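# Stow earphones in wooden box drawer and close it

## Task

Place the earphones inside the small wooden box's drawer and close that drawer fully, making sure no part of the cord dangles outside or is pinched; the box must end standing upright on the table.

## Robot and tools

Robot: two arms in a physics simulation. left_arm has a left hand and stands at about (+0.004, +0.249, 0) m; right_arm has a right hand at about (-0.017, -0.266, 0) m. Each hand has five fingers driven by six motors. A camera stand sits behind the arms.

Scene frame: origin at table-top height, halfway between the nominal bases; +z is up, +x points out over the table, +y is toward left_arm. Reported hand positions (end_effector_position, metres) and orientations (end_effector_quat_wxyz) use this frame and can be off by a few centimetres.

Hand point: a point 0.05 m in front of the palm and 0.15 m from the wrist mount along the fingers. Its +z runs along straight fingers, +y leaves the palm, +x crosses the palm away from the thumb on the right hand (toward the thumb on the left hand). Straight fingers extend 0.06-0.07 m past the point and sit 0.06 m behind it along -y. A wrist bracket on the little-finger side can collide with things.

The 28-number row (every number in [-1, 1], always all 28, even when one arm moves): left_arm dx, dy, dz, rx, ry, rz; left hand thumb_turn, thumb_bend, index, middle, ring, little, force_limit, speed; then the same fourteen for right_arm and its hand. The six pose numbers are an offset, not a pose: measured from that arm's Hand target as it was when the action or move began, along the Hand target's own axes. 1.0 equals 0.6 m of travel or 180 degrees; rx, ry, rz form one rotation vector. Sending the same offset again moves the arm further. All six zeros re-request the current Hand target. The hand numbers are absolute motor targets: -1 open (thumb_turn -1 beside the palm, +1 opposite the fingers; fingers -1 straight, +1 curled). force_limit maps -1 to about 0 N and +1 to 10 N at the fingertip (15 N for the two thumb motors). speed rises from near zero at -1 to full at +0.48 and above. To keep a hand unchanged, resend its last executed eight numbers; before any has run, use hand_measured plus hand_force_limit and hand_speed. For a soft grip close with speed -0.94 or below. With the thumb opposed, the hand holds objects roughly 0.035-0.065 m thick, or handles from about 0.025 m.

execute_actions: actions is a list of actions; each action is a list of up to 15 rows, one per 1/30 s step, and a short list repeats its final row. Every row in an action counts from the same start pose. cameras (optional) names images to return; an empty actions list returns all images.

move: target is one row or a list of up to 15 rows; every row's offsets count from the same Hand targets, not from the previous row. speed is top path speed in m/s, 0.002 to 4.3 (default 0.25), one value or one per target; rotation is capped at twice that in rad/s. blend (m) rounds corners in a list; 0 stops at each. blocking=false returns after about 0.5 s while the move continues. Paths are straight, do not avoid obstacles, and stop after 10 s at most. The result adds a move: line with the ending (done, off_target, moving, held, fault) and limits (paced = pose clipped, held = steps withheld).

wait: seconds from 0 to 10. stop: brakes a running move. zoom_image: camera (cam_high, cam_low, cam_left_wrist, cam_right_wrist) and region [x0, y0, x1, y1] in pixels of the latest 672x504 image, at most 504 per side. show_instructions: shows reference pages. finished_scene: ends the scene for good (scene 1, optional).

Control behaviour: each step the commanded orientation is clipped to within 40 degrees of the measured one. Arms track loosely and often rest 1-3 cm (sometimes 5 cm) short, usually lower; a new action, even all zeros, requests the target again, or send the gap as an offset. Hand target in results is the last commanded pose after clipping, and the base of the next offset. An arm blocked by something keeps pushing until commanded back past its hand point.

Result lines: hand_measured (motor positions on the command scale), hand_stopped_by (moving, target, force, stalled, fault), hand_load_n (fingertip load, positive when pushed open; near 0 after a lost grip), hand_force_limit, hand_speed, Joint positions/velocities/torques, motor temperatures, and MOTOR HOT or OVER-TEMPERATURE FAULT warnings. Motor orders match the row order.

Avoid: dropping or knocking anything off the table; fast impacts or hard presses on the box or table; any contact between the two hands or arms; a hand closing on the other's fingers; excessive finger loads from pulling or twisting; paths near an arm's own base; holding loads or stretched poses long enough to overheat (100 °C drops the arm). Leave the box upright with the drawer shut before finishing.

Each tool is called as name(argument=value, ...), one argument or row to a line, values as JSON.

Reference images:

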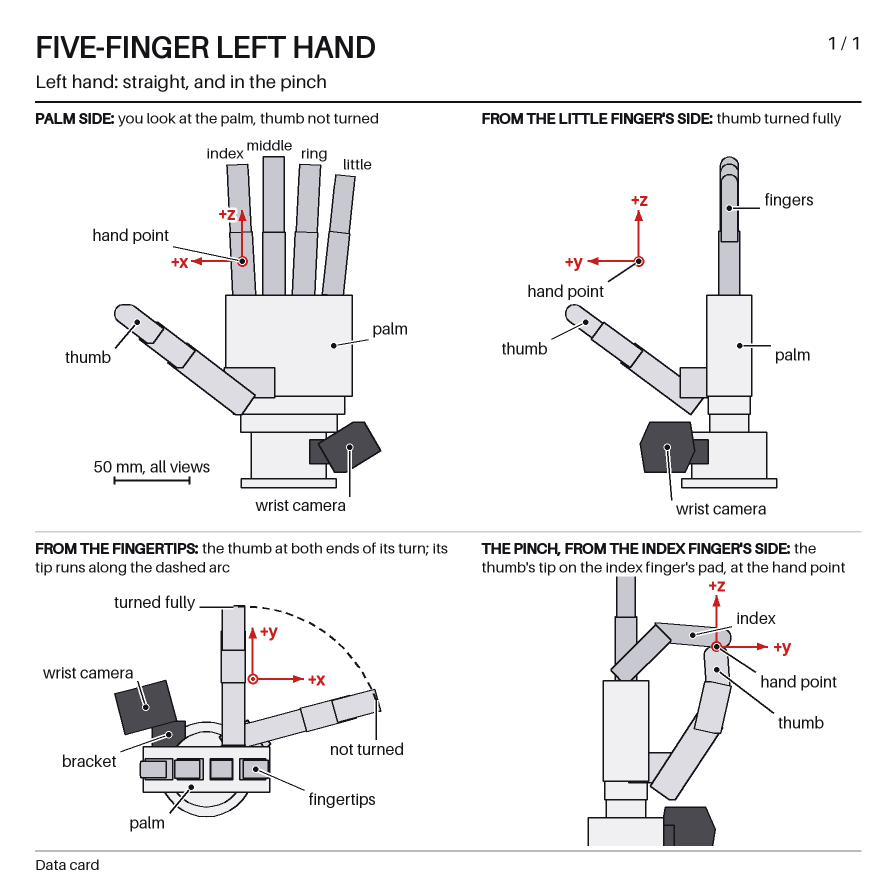

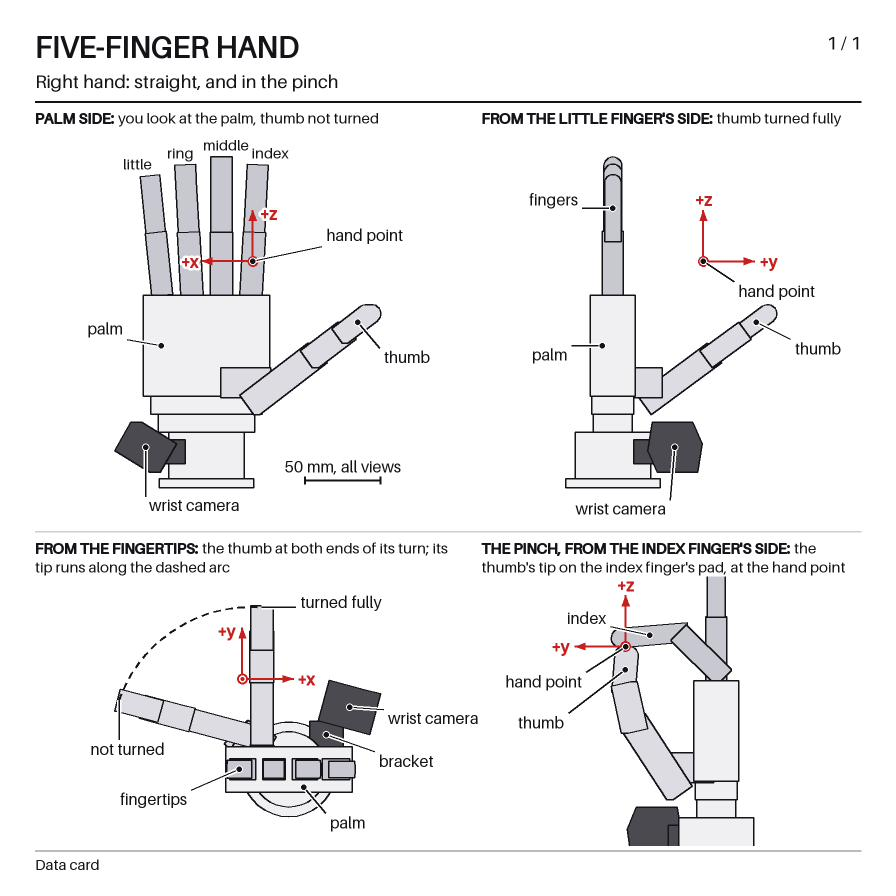

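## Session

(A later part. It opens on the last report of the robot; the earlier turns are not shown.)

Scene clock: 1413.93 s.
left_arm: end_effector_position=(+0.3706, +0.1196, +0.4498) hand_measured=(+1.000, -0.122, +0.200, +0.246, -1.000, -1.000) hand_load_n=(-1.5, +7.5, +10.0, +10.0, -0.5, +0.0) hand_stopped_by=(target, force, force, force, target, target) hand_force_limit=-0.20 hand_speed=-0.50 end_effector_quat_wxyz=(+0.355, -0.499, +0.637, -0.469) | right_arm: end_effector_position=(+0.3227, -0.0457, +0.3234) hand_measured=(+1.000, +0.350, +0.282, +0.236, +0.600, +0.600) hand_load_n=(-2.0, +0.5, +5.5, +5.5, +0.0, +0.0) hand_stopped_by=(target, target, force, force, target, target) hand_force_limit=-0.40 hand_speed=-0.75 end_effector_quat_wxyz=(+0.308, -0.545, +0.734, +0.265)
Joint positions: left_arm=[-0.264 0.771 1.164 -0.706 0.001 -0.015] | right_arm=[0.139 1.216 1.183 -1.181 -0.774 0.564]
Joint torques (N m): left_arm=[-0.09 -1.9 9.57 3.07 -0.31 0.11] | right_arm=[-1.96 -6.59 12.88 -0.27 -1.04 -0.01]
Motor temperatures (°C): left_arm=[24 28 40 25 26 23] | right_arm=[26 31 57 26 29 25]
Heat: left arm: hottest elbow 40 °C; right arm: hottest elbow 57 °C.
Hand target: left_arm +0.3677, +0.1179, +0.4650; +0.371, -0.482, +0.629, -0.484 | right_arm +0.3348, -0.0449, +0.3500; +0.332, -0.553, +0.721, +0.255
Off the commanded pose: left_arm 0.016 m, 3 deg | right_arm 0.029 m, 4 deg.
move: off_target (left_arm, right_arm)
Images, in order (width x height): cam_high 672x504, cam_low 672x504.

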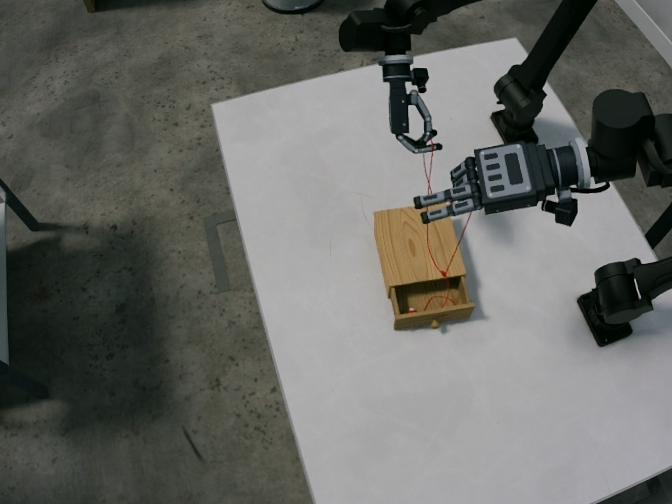

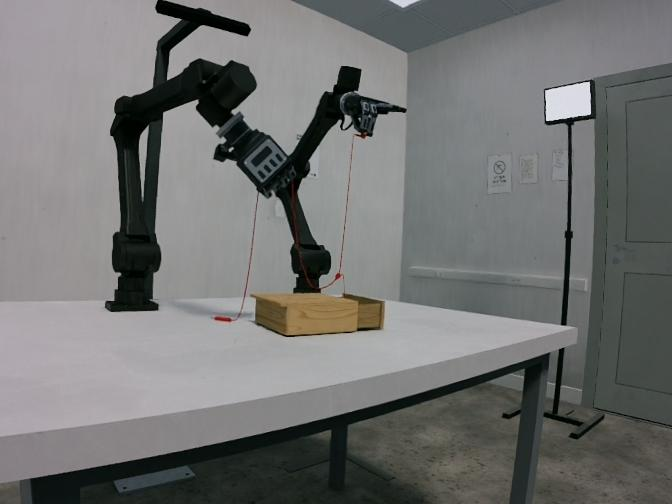

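move(
  target=[-0.0477,0.0923,0.042,0,0,0,1,-0.1,0.6,0.6,-1,-1,-0.2,-0.5,0.1267,0,0.1083,0,0,0,1,0.35,0.9,0.85,0.6,0.6,-0.4,-0.75],
  speed=0.07,
  cameras=["cam_high","cam_low"],
)

zoom_image(
  camera="cam_low",
  region=[230, 230, 410, 350],
)

zoom_image(
  camera="cam_high",
  region=[360, 130, 540, 350],
)

Scene clock: 1441.57 s.
left_arm: end_effector_position=(+0.3856, +0.1402, +0.3893) hand_measured=(+1.000, -0.122, +0.200, +0.246, -1.000, -1.000) hand_load_n=(-1.5, +7.5, +10.0, +10.5, +0.0, +0.0) hand_stopped_by=(target, force, force, force, target, target) hand_force_limit=-0.20 hand_speed=-0.50 end_effector_quat_wxyz=(+0.352, -0.500, +0.636, -0.471) | right_arm: end_effector_position=(+0.3281, -0.0450, +0.2456) hand_measured=(+1.000, +0.350, +0.282, +0.236, +0.600, +0.600) hand_load_n=(-2.0, +1.0, +5.5, +5.5, +0.0, +0.0) hand_stopped_by=(target, target, force, force, target, target) hand_force_limit=-0.40 hand_speed=-0.75 end_effector_quat_wxyz=(+0.318, -0.548, +0.729, +0.259)
Joint positions: left_arm=[-0.155 0.748 0.989 -0.557 0.11 0.012] | right_arm=[0.139 1.248 1.002 -0.942 -0.774 0.562]
Joint torques (N m): left_arm=[0.56 -2.67 9.91 2.97 0.05 0.15] | right_arm=[-1.9 -6.83 8.61 0.79 -1.02 0.01]
Motor temperatures (°C): left_arm=[24 28 41 25 26 23] | right_arm=[26 31 59 26 29 25]
Heat: left arm: hottest elbow 41 °C; right arm: hottest elbow 59 °C.
Hand target: left_arm +0.3849, +0.1429, +0.4050; +0.371, -0.482, +0.629, -0.484 | right_arm +0.3348, -0.0449, +0.2500; +0.332, -0.553, +0.721, +0.255
Off the commanded pose: left_arm 0.016 m, 3 deg | right_arm 0.008 m, 2 deg.
move: off_target (left_arm)
Images, in order (width x height): cam_high 672x504, cam_low 672x504.

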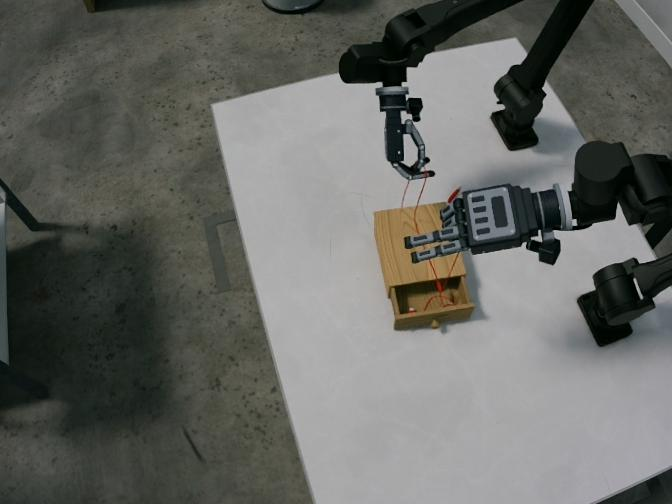

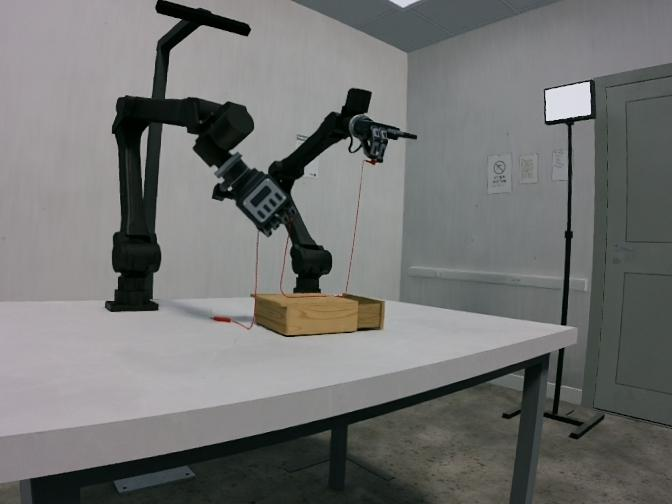

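Scaled by 2.800 from the camera's 672x504 image, which has a finer 960x720 frame.

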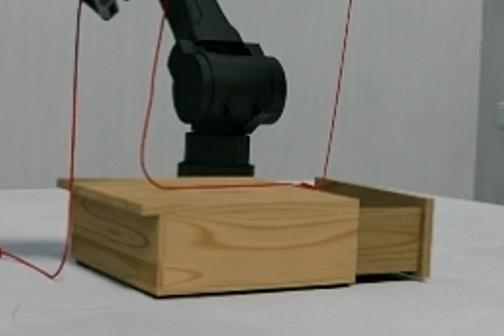

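Scaled by 2.291 from the camera's 672x504 image, which has a finer 960x720 frame.

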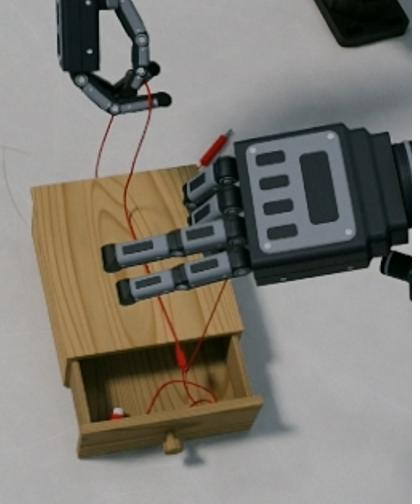

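move(
  target=[-0.052,0.0885,-0.0088,0,0,0,1,-0.1,0.6,0.6,-1,-1,-0.2,-0.5,0,0,0,0,0,0,1,0.35,0.9,0.85,0.6,0.6,-0.4,-0.75],
  speed=0.07,
  cameras=["cam_high","cam_low"],
)

zoom_image(
  camera="cam_high",
  region=[360, 130, 540, 350],
)

Scene clock: 1462.67 s.
left_arm: end_effector_position=(+0.3745, +0.1752, +0.3406) hand_measured=(+1.000, -0.122, +0.200, +0.246, -1.000, -1.000) hand_load_n=(-1.0, +7.5, +9.5, +10.5, +0.0, +0.0) hand_stopped_by=(target, force, force, force, target, target) hand_force_limit=-0.20 hand_speed=-0.50 end_effector_quat_wxyz=(+0.350, -0.500, +0.635, -0.474) | right_arm: end_effector_position=(+0.3281, -0.0450, +0.2456) hand_measured=(+1.000, +0.350, +0.282, +0.236, +0.600, +0.600) hand_load_n=(-2.0, +1.0, +5.5, +5.5, +0.0, +0.0) hand_stopped_by=(target, target, force, force, target, target) hand_force_limit=-0.40 hand_speed=-0.75 end_effector_quat_wxyz=(+0.318, -0.548, +0.729, +0.259)
Joint positions: left_arm=[0.001 0.68 0.834 -0.476 0.262 0.055] | right_arm=[0.139 1.248 1.002 -0.942 -0.774 0.562]
Joint torques (N m): left_arm=[1.26 -1.55 10.19 2.84 0.11 0.16] | right_arm=[-1.9 -6.89 8.62 0.77 -1.02 0.01]
Motor temperatures (°C): left_arm=[24 28 43 25 26 23] | right_arm=[26 31 54 26 30 25]
Heat: left arm: hottest elbow 43 °C; right arm: hottest elbow 54 °C.
Hand target: left_arm +0.3750, +0.1779, +0.3550; +0.371, -0.482, +0.629, -0.484 | right_arm +0.3348, -0.0449, +0.2500; +0.332, -0.553, +0.721, +0.255
Off the commanded pose: left_arm 0.015 m, 3 deg | right_arm 0.008 m, 2 deg.
move: off_target (left_arm)
Images, in order (width x height): cam_high 672x504, cam_low 672x504.

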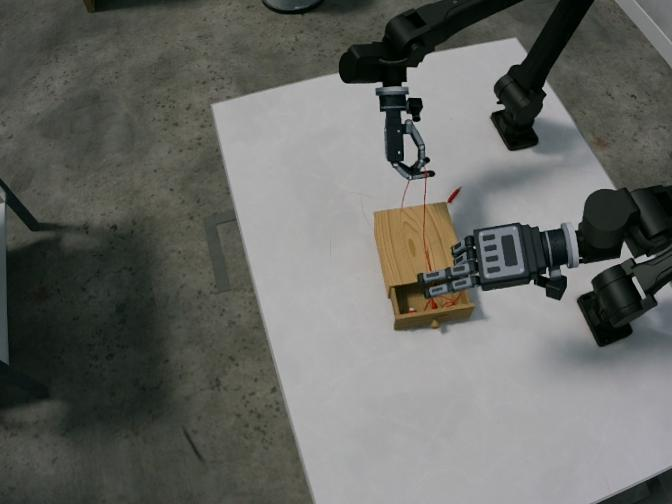

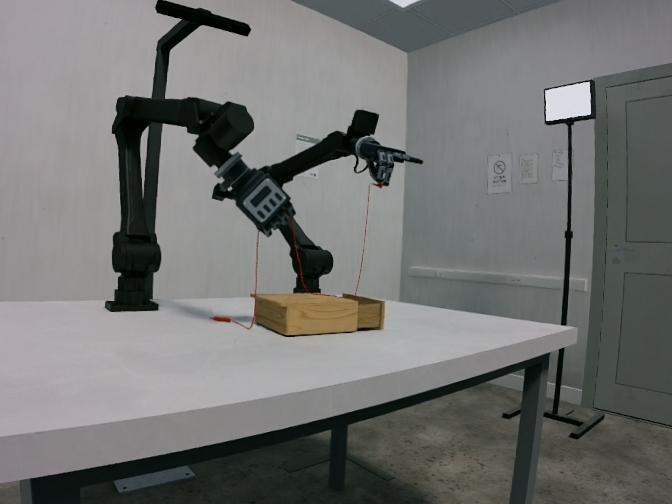

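Scaled by 2.291 from the camera's 672x504 image, which has a finer 960x720 frame.

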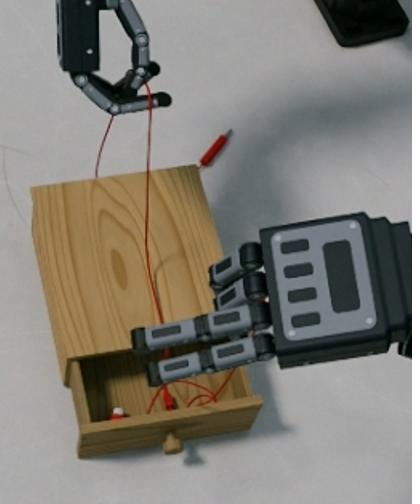

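move(
  target=[0.1231,0.424,0.1233,-0.1,0,0,1,-0.1,0.6,0.6,-1,-1,-0.2,-0.5,0,0,0,0,0,0,1,0.35,0.9,0.85,0.6,0.6,-0.4,-0.75],
  speed=0.08,
  cameras=["cam_high","cam_low","cam_left_wrist"],
)

zoom_image(
  camera="cam_high",
  region=[360, 130, 540, 350],
)

zoom_image(
  camera="cam_low",
  region=[230, 230, 410, 350],
)

Scene clock: 1491.53 s.
left_arm: end_effector_position=(+0.3558, +0.1090, +0.0862) hand_measured=(+1.000, -0.122, +0.200, +0.246, -1.000, -1.000) hand_load_n=(-1.0, +8.0, +9.5, +10.5, -0.5, +0.0) hand_stopped_by=(target, force, force, force, target, target) hand_force_limit=-0.20 hand_speed=-0.50 end_effector_quat_wxyz=(+0.286, -0.534, +0.705, -0.370) | right_arm: end_effector_position=(+0.3281, -0.0450, +0.2456) hand_measured=(+1.000, +0.350, +0.282, +0.236, +0.600, +0.600) hand_load_n=(-2.5, +0.5, +5.5, +5.5, +0.0, +0.0) hand_stopped_by=(target, target, force, force, target, target) hand_force_limit=-0.40 hand_speed=-0.75 end_effector_quat_wxyz=(+0.318, -0.548, +0.729, +0.259)
Joint positions: left_arm=[-0.324 0.953 0.429 -0.074 -0.043 -0.018] | right_arm=[0.139 1.248 1.002 -0.942 -0.774 0.562]
Joint torques (N m): left_arm=[-0.79 -1.44 8.95 2.71 -0.35 -0.2] | right_arm=[-1.9 -6.83 8.61 0.79 -1.02 0.01]
Heat: left arm: hottest elbow 45 °C; right arm: hottest elbow 50 °C.
Hand target: left_arm +0.3619, +0.1051, +0.0901; +0.291, -0.534, +0.697, -0.380 | right_arm +0.3348, -0.0449, +0.2500; +0.332, -0.553, +0.721, +0.255
Off the commanded pose: left_arm 0.008 m, 2 deg | right_arm 0.008 m, 2 deg.
move: done
camera_calibration:
cam_left_wrist: T_world_to_cam=[[0.435546, -0.403158, 0.804837, -0.182442], [-0.775842, -0.621525, 0.108522, 0.327815], [0.456475, -0.671693, -0.583489, 0.075194], [0, 0, 0, 1]] pos_world=[0.29947, 0.1807, 0.155136]
Images, in order (width x height): cam_high 672x504, cam_low 672x504, cam_left_wrist 672x504.

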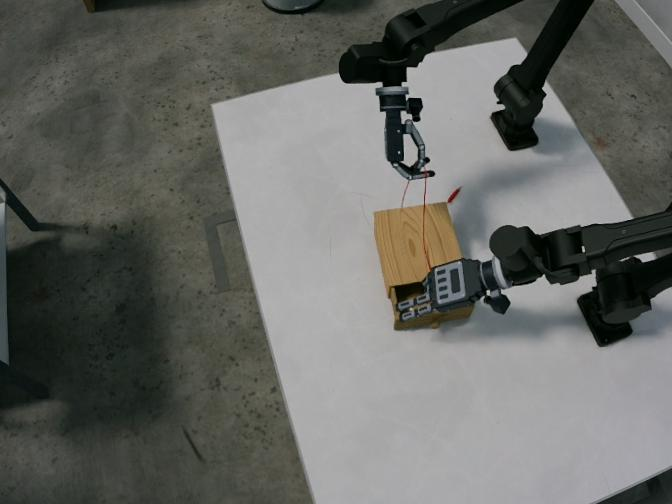

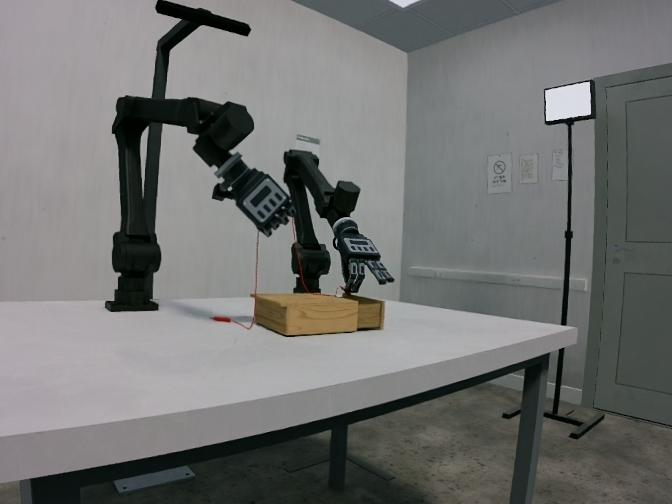

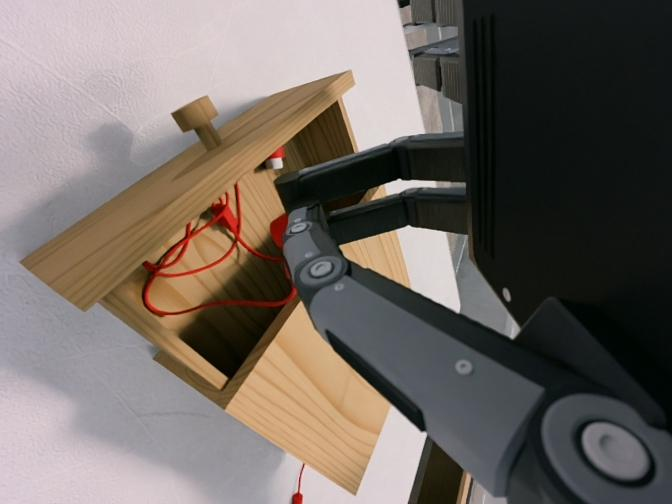

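Scaled by 2.291 from the camera's 672x504 image, which has a finer 960x720 frame.

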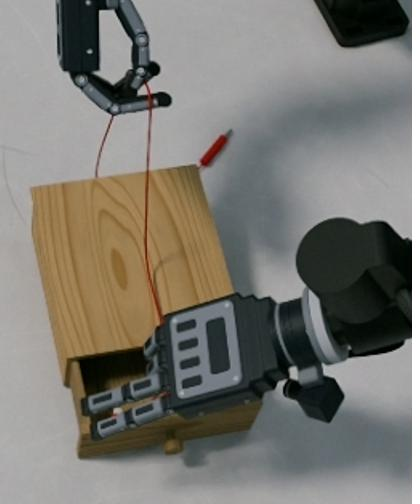

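Scaled by 2.800 from the camera's 672x504 image, which has a finer 960x720 frame.

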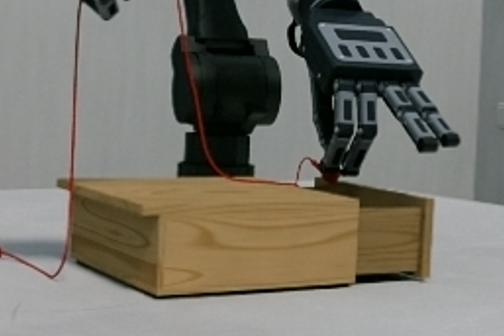

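move(
  target=[
    [0,0.028,0.0181,0,0,0,1,-0.1,0.6,0.6,-1,-1,-0.2,-0.5,0,0,0,0,0,0,1,0.35,0.9,0.85,0.6,0.6,-0.4,-0.75],
    [0,0.028,0.0181,0,0,0,1,-0.5,-0.1,-0.1,-1,-1,-0.2,-0.5,0,0,0,0,0,0,1,0.35,0.9,0.85,0.6,0.6,-0.4,-0.75],
  ],
  speed=0.05,
  cameras=["cam_high","cam_left_wrist"],
)

zoom_image(
  camera="cam_left_wrist",
  region=[50, 50, 450, 450],
)

Scene clock: 1505.53 s.
left_arm: end_effector_position=(+0.3563, +0.1087, +0.0667) hand_measured=(+1.000, -0.500, -0.100, -0.100, -1.000, -1.000) hand_load_n=(+0.0, +0.0, +0.5, -0.5, +0.0, +0.0) hand_stopped_by=(target, target, target, target, target, target) hand_force_limit=-0.20 hand_speed=-0.50 end_effector_quat_wxyz=(+0.286, -0.534, +0.704, -0.370) | right_arm: end_effector_position=(+0.3281, -0.0450, +0.2456) hand_measured=(+1.000, +0.350, +0.282, +0.236, +0.600, +0.600) hand_load_n=(-2.5, +0.5, +5.5, +5.5, +0.0, +0.0) hand_stopped_by=(target, target, force, force, target, target) hand_force_limit=-0.40 hand_speed=-0.75 end_effector_quat_wxyz=(+0.318, -0.548, +0.729, +0.259)
Joint positions: left_arm=[-0.324 1.004 0.394 0.013 -0.043 -0.02] | right_arm=[0.139 1.248 1.002 -0.942 -0.774 0.562]
Joint torques (N m): left_arm=[-0.62 -1.61 8.36 2.85 -0.32 -0.16] | right_arm=[-1.9 -6.83 8.61 0.79 -1.02 0.01]
Heat: left arm: hottest elbow 44 °C; right arm: hottest elbow 50 °C.
Hand target: left_arm +0.3619, +0.1051, +0.0701; +0.291, -0.534, +0.697, -0.380 | right_arm +0.3348, -0.0449, +0.2500; +0.332, -0.553, +0.721, +0.255
Off the commanded pose: left_arm 0.008 m, 1 deg | right_arm 0.008 m, 2 deg.
move: done
camera_calibration:
cam_left_wrist: T_world_to_cam=[[0.434971, -0.401399, 0.806026, -0.167192], [-0.775445, -0.621985, 0.108721, 0.329989], [0.457695, -0.67232, -0.581809, 0.063006], [0, 0, 0, 1]] pos_world=[0.299775, 0.180498, 0.135542]
Images, in order (width x height): cam_high 672x504, cam_left_wrist 672x504.

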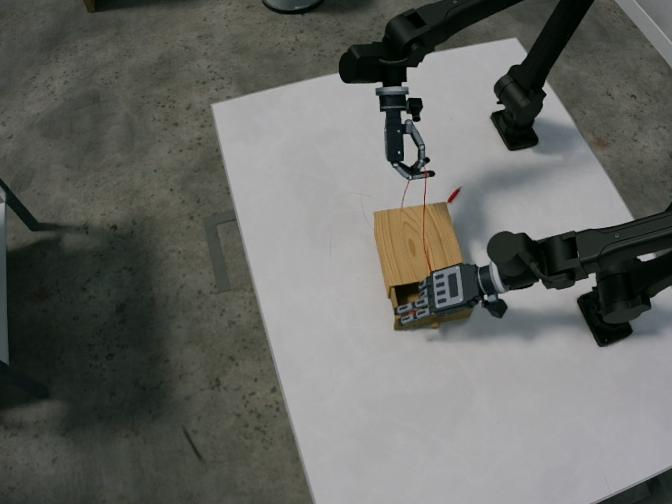

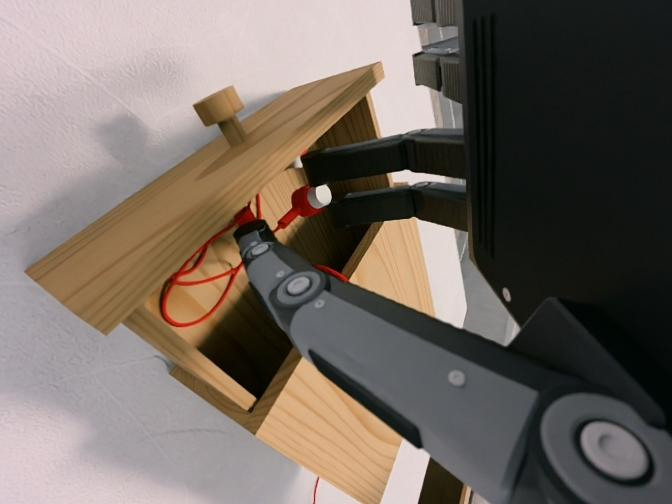

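Scaled by 1.260 from the camera's 672x504 image, which has a finer 960x720 frame.

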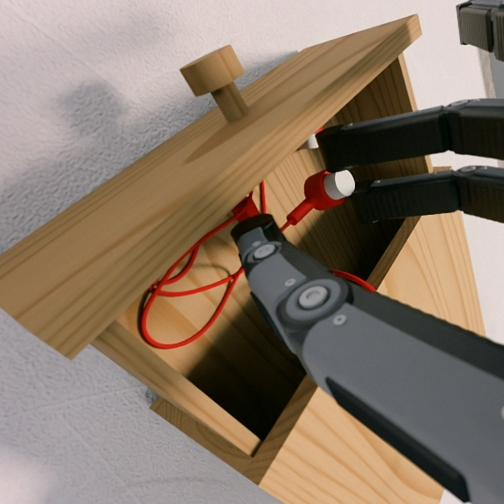

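move(
  target=[
    [0,-0.168,-0.1084,0,0,0,1,-0.5,-0.1,-0.1,-1,-1,-0.2,-0.5,0,0,0,0,0,0,1,0.35,0.9,0.85,0.6,0.6,-0.4,-0.75],
    [-0.2625,-0.0923,-0.349,0,0,0,1,-0.5,-0.1,-0.1,-1,-1,-0.2,-0.5,0.0157,0.124,-0.2237,-0.044,-0.0045,-0.5277,1,0.35,0.9,0.85,0.6,0.6,-0.4,-0.75],
  ],
  speed=[0.1,0.12],
  cameras=["all"],
)

Scene clock: 1663.80 s.
left_arm: end_effector_position=(+0.2511, +0.2847, +0.1982) hand_measured=(+1.000, -0.500, -0.100, -0.100, -1.000, -1.000) hand_load_n=(+0.0, +0.0, +0.0, -0.5, +0.0, +0.0) hand_stopped_by=(target, target, target, target, target, target) hand_force_limit=-0.20 hand_speed=-0.50 end_effector_quat_wxyz=(+0.266, -0.552, +0.693, -0.379) | right_arm: end_effector_position=(+0.2286, -0.1337, +0.3010) hand_measured=(+1.000, +0.350, +0.282, +0.236, +0.600, +0.600) hand_load_n=(-2.0, +1.0, +5.5, +5.0, +0.0, +0.0) hand_stopped_by=(target, target, force, force, target, target) hand_force_limit=-0.40 hand_speed=-0.75 end_effector_quat_wxyz=(-0.374, +0.923, -0.088, -0.010)
Joint positions: left_arm=[0.65 0.577 0.628 -0.921 0.727 0.607] | right_arm=[0.145 1.038 1.199 -1.544 -0.748 -1.177]
Joint torques (N m): left_arm=[0.91 1.85 15.98 0.54 0.63 0.18] | right_arm=[-0.44 -5.83 12.44 -0.46 -0.64 -0.05]
Motor temperatures (°C): left_arm=[24 27 45 25 26 23] | right_arm=[26 30 48 26 30 25]
Heat: left arm: hottest elbow 45 °C; right arm: hottest elbow 48 °C.
Hand target: left_arm +0.2620, +0.2950, +0.2303; +0.291, -0.534, +0.697, -0.380 | right_arm +0.2349, -0.1301, +0.3300; -0.382, +0.922, -0.060, +0.025
Off the commanded pose: left_arm 0.035 m, 4 deg | right_arm 0.030 m, 5 deg.
move: off_target (left_arm, right_arm)
camera_calibration:
cam_left_wrist: T_world_to_cam=[[0.463156, -0.35161, 0.813546, -0.179506], [-0.760829, -0.628537, 0.161494, 0.3314], [0.454561, -0.693766, -0.558626, 0.308243], [0, 0, 0, 1]] pos_world=[0.195163, 0.359029, 0.26471]
cam_right_wrist: T_world_to_cam=[[0.0831096, -0.701742, -0.707567, 0.103354], [-0.876579, -0.389217, 0.283052, 0.0622021], [-0.474027, 0.596714, -0.647481, 0.500226], [0, 0, 0, 1]] pos_world=[0.283056, -0.201754, 0.37941]

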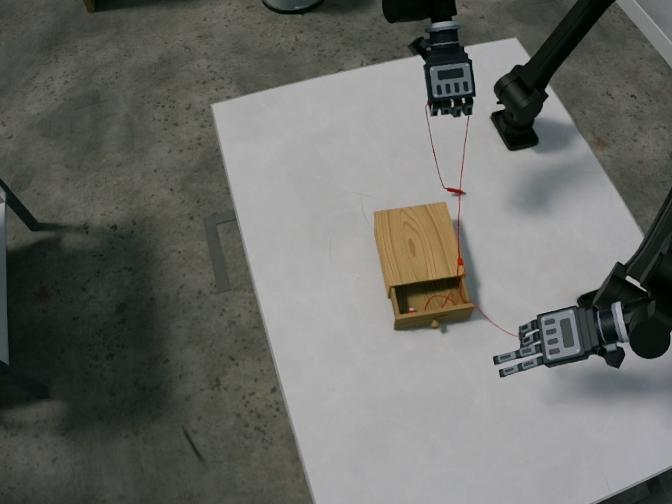

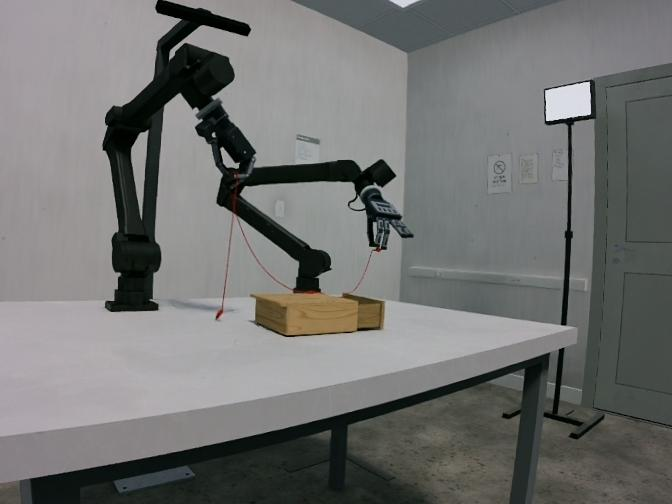

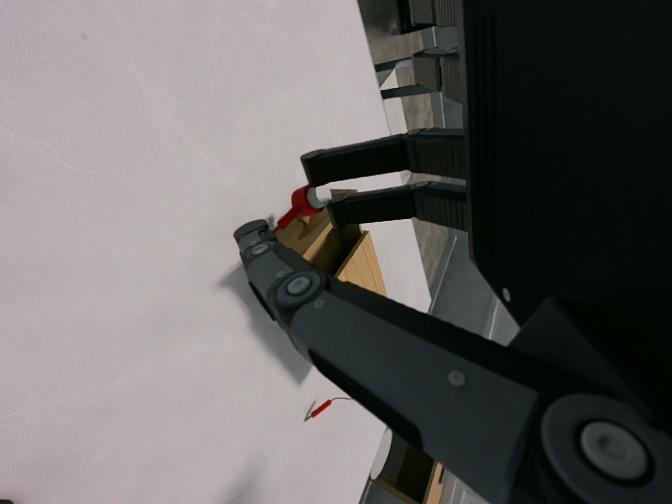

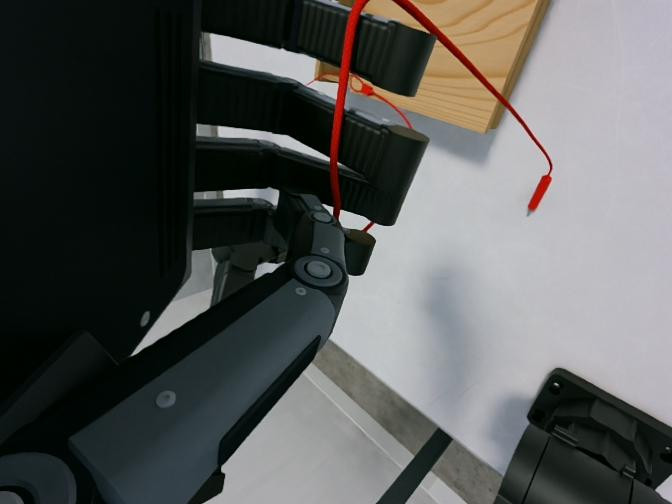

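move(
  target=[
    [0.2625,-0.0338,0.2677,0,0,0,1,-0.5,-0.1,-0.1,-1,-1,-0.2,-0.5,0,0,0,0,0,0,1,0.35,0.9,0.85,0.6,0.6,-0.4,-0.75],
    [0.2625,0.0895,0.3472,0,0,0,1,-0.5,-0.1,-0.1,-1,-1,-0.2,-0.5,0,0,0,0,0,0,1,0.35,0.9,0.85,0.6,0.6,-0.4,-0.75],
  ],
  speed=[0.15,0.08],
  cameras=["cam_high","cam_low","cam_left_wrist"],
)

zoom_image(
  camera="cam_left_wrist",
  region=[150, 50, 450, 350],
)

zoom_image(
  camera="cam_high",
  region=[360, 130, 540, 350],
)

Scene clock: 1686.97 s.
left_arm: end_effector_position=(+0.3561, +0.1089, +0.0687) hand_measured=(+1.000, -0.500, -0.100, -0.100, -1.000, -1.000) hand_load_n=(+0.0, +0.0, +0.5, -0.5, +0.0, +0.0) hand_stopped_by=(target, target, target, target, target, target) hand_force_limit=-0.20 hand_speed=-0.50 end_effector_quat_wxyz=(+0.287, -0.533, +0.705, -0.370) | right_arm: end_effector_position=(+0.2286, -0.1337, +0.3010) hand_measured=(+1.000, +0.350, +0.282, +0.236, +0.600, +0.600) hand_load_n=(-2.0, +1.0, +5.5, +5.5, +0.5, +0.0) hand_stopped_by=(target, target, force, force, target, target) hand_force_limit=-0.40 hand_speed=-0.75 end_effector_quat_wxyz=(-0.374, +0.923, -0.088, -0.010)
Joint positions: left_arm=[-0.324 0.998 0.397 0.004 -0.043 -0.018] | right_arm=[0.145 1.038 1.199 -1.544 -0.748 -1.177]
Joint torques (N m): left_arm=[-0.09 -2.08 8.46 2.7 -0.3 -0.22] | right_arm=[-0.5 -5.77 12.44 -0.47 -0.65 -0.05]
Motor temperatures (°C): left_arm=[23 27 52 25 27 23] | right_arm=[26 30 51 26 30 25]
Heat: left arm: hottest elbow 52 °C; right arm: hottest elbow 51 °C.
Hand target: left_arm +0.3619, +0.1051, +0.0721; +0.291, -0.534, +0.697, -0.380 | right_arm +0.2349, -0.1301, +0.3300; -0.382, +0.922, -0.060, +0.025
Off the commanded pose: left_arm 0.008 m, 1 deg | right_arm 0.030 m, 5 deg.
move: off_target (right_arm)
camera_calibration:
cam_left_wrist: T_world_to_cam=[[0.434392, -0.402767, 0.805657, -0.168246], [-0.776016, -0.621444, 0.107735, 0.329965], [0.457278, -0.672001, -0.582504, 0.0644457], [0, 0, 0, 1]] pos_world=[0.299673, 0.180598, 0.137539]
Images, in order (width x height): cam_high 672x504, cam_low 672x504, cam_left_wrist 672x504.

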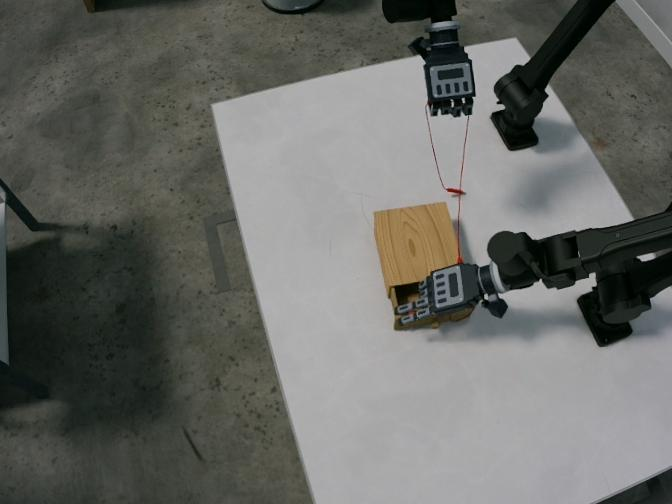

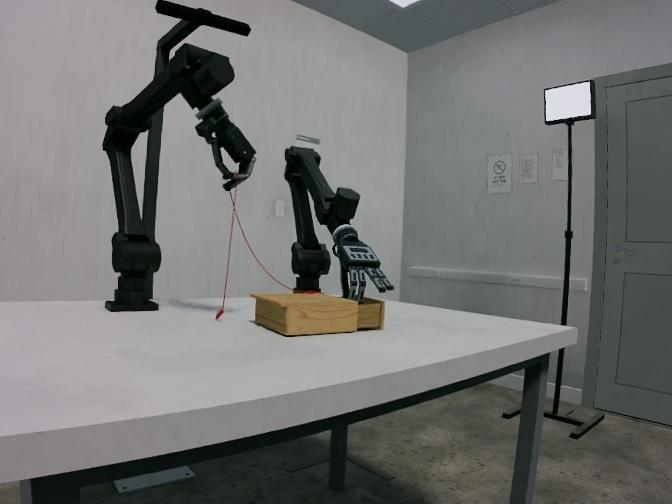

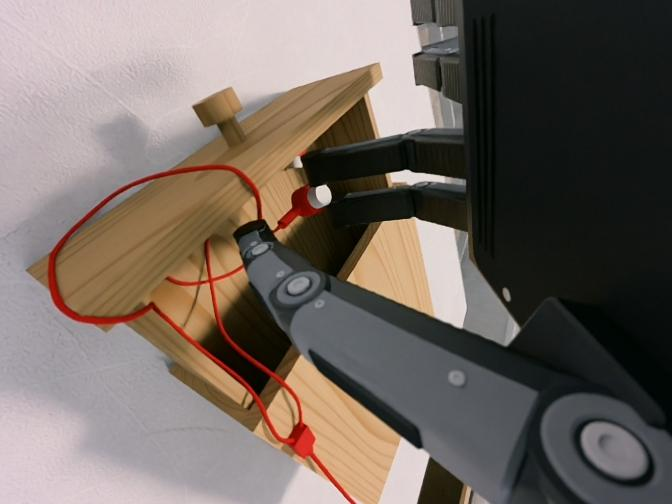

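Scaled by 1.680 from the camera's 672x504 image, which has a finer 960x720 frame.

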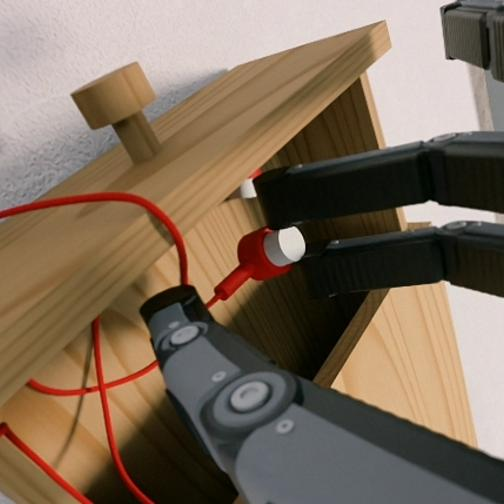

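Scaled by 2.291 from the camera's 672x504 image, which has a finer 960x720 frame.

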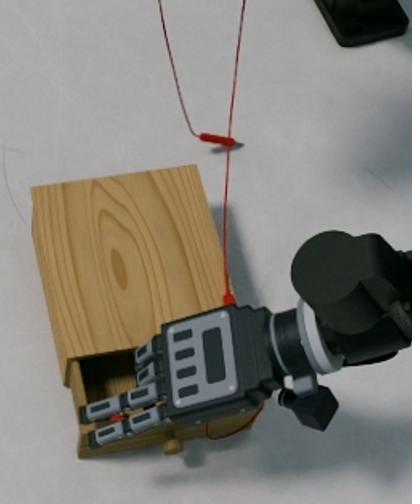

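move(
  target=[
    [0,0,0,0,0,0,1,-0.9,-0.9,-0.1,-1,-1,-0.2,-0.3,0,0,0,0,0,0,1,0.35,0.9,0.85,0.6,0.6,-0.4,-0.75],
  ],
  speed=[0.15],
  cameras=["cam_left_wrist"],
)

zoom_image(
  camera="cam_left_wrist",
  region=[150, 50, 450, 350],
)

Scene clock: 1700.67 s.
left_arm: end_effector_position=(+0.3561, +0.1088, +0.0687) hand_measured=(+1.000, -0.900, -0.900, -0.100, -1.000, -1.000) hand_load_n=(+0.0, +0.0, +0.0, +0.0, -0.5, +0.0) hand_stopped_by=(target, target, target, target, target, target) hand_force_limit=-0.20 hand_speed=-0.30 end_effector_quat_wxyz=(+0.286, -0.534, +0.704, -0.370) | right_arm: end_effector_position=(+0.2286, -0.1337, +0.3010) hand_measured=(+1.000, +0.350, +0.282, +0.236, +0.600, +0.600) hand_load_n=(-2.0, +0.5, +5.5, +5.5, +0.0, +0.0) hand_stopped_by=(target, target, force, force, target, target) hand_force_limit=-0.40 hand_speed=-0.75 end_effector_quat_wxyz=(-0.374, +0.923, -0.088, -0.010)
Joint positions: left_arm=[-0.324 0.998 0.397 0.004 -0.043 -0.02] | right_arm=[0.145 1.038 1.199 -1.544 -0.748 -1.177]
Joint torques (N m): left_arm=[-0.97 -1.9 8.65 2.8 -0.31 -0.2] | right_arm=[-0.5 -5.77 12.44 -0.47 -0.65 -0.05]
Heat: left arm: hottest elbow 51 °C; right arm: hottest elbow 53 °C.
Hand target: left_arm +0.3619, +0.1051, +0.0721; +0.291, -0.534, +0.697, -0.380 | right_arm +0.2349, -0.1301, +0.3300; -0.382, +0.922, -0.060, +0.025
Off the commanded pose: left_arm 0.008 m, 1 deg | right_arm 0.030 m, 5 deg.
move: off_target (right_arm)
camera_calibration:
cam_left_wrist: T_world_to_cam=[[0.434971, -0.401399, 0.806026, -0.168596], [-0.775445, -0.621985, 0.108721, 0.32969], [0.457695, -0.67232, -0.581809, 0.0642702], [0, 0, 0, 1]] pos_world=[0.299575, 0.180598, 0.137442]
Images, in order (width x height): cam_left_wrist 672x504.

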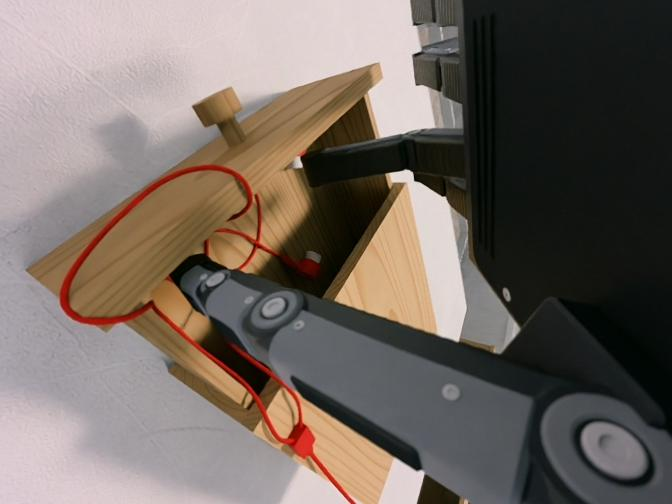

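Scaled by 1.680 from the camera's 672x504 image, which has a finer 960x720 frame.

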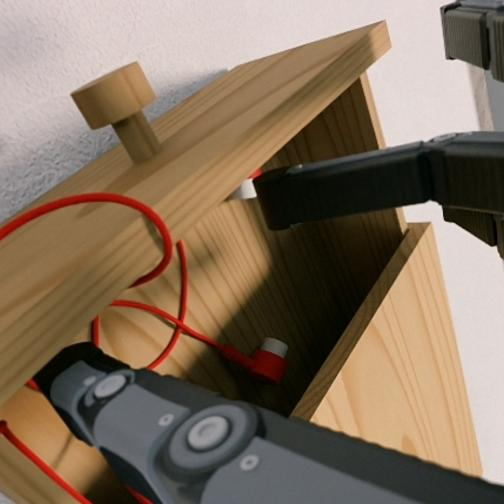

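move(
  target=[
    [0,-0.21,-0.135,0,0,0,1,-0.9,-0.9,-0.1,-1,-1,-0.2,-0.3,0,0,0,0,0,0,1,0.35,0.9,0.85,0.6,0.6,-0.4,-0.75],
    [-0.2625,-0.2184,-0.4304,0,0,0,1,-0.9,-0.9,-0.1,-1,-1,-0.2,-0.3,0,0,0,0,0,0,1,0.35,0.9,0.85,0.6,0.6,-0.4,-0.75],
  ],
  speed=[0.1,0.2],
  blend=[0.02,0],
  cameras=["all"],
)

zoom_image(
  camera="cam_high",
  region=[360, 130, 540, 350],
)

Scene clock: 1723.37 s.
left_arm: end_effector_position=(+0.2559, +0.2884, +0.2903) hand_measured=(+1.000, -0.900, -0.900, -0.100, -1.000, -1.000) hand_load_n=(+0.0, +0.0, +0.0, +0.0, +0.0, -0.5) hand_stopped_by=(target, target, target, target, target, target) hand_force_limit=-0.20 hand_speed=-0.30 end_effector_quat_wxyz=(+0.263, -0.554, +0.693, -0.379) | right_arm: end_effector_position=(+0.2286, -0.1337, +0.3010) hand_measured=(+1.000, +0.350, +0.282, +0.236, +0.600, +0.600) hand_load_n=(-2.0, +0.5, +5.5, +5.5, +0.0, +0.0) hand_stopped_by=(target, target, force, force, target, target) hand_force_limit=-0.40 hand_speed=-0.75 end_effector_quat_wxyz=(-0.374, +0.923, -0.088, -0.010)
Joint positions: left_arm=[0.65 0.646 0.894 -1.125 0.727 0.607] | right_arm=[0.145 1.038 1.199 -1.544 -0.748 -1.177]
Joint torques (N m): left_arm=[1.32 0.62 15.47 0.72 0.6 0.18] | right_arm=[-0.5 -5.77 12.44 -0.46 -0.65 -0.05]
Heat: left arm: hottest elbow 50 °C; right arm: hottest elbow 54 °C.
Hand target: left_arm +0.2620, +0.2950, +0.3224; +0.291, -0.534, +0.697, -0.380 | right_arm +0.2349, -0.1301, +0.3300; -0.382, +0.922, -0.060, +0.025
Off the commanded pose: left_arm 0.033 m, 4 deg | right_arm 0.030 m, 5 deg.
move: off_target (left_arm, right_arm)
camera_calibration:
cam_left_wrist: T_world_to_cam=[[0.468122, -0.347822, 0.812331, -0.257289], [-0.759805, -0.62779, 0.169047, 0.319828], [0.451175, -0.696347, -0.558159, 0.361496], [0, 0, 0, 1]] pos_world=[0.200351, 0.363021, 0.35671]
cam_right_wrist: T_world_to_cam=[[0.0831096, -0.701742, -0.707567, 0.103354], [-0.876579, -0.389217, 0.283052, 0.0622021], [-0.474027, 0.596714, -0.647481, 0.500226], [0, 0, 0, 1]] pos_world=[0.283056, -0.201754, 0.37941]

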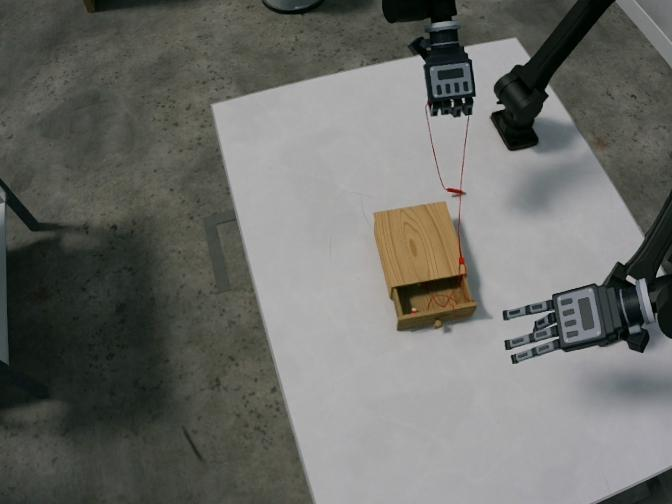

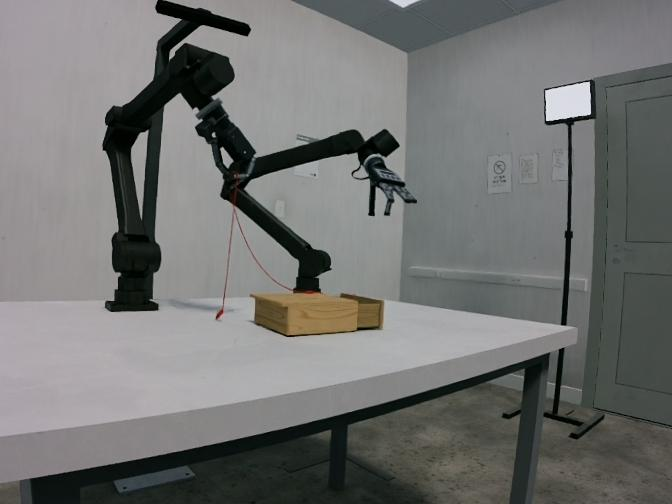

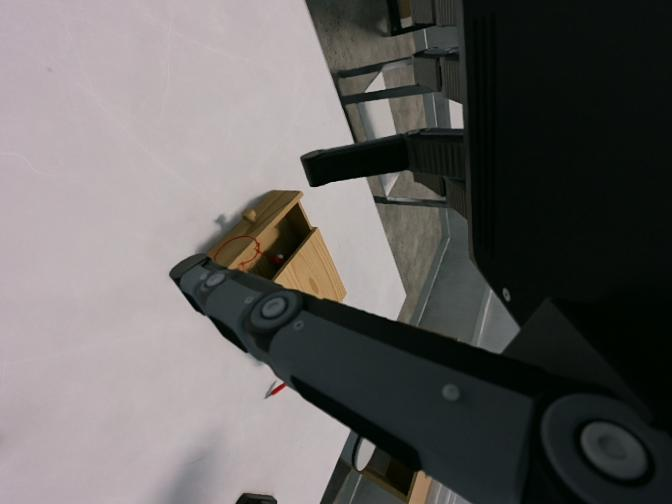

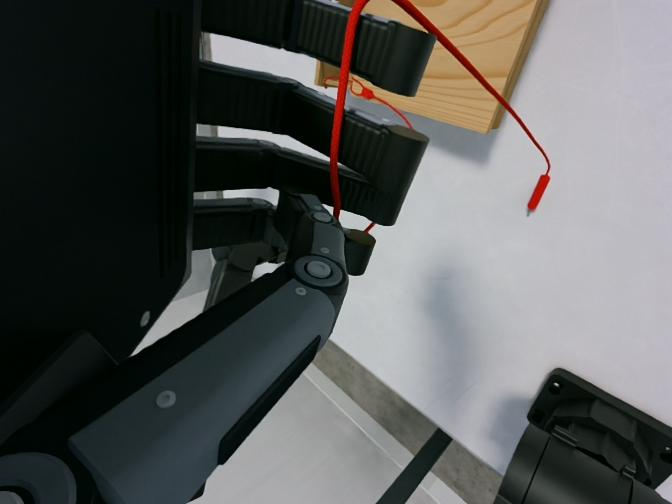

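Scaled by 2.291 from the camera's 672x504 image, which has a finer 960x720 frame.

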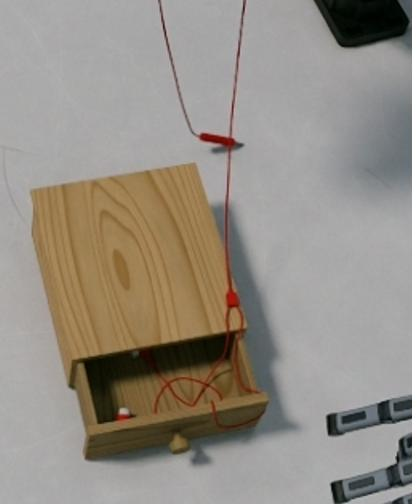

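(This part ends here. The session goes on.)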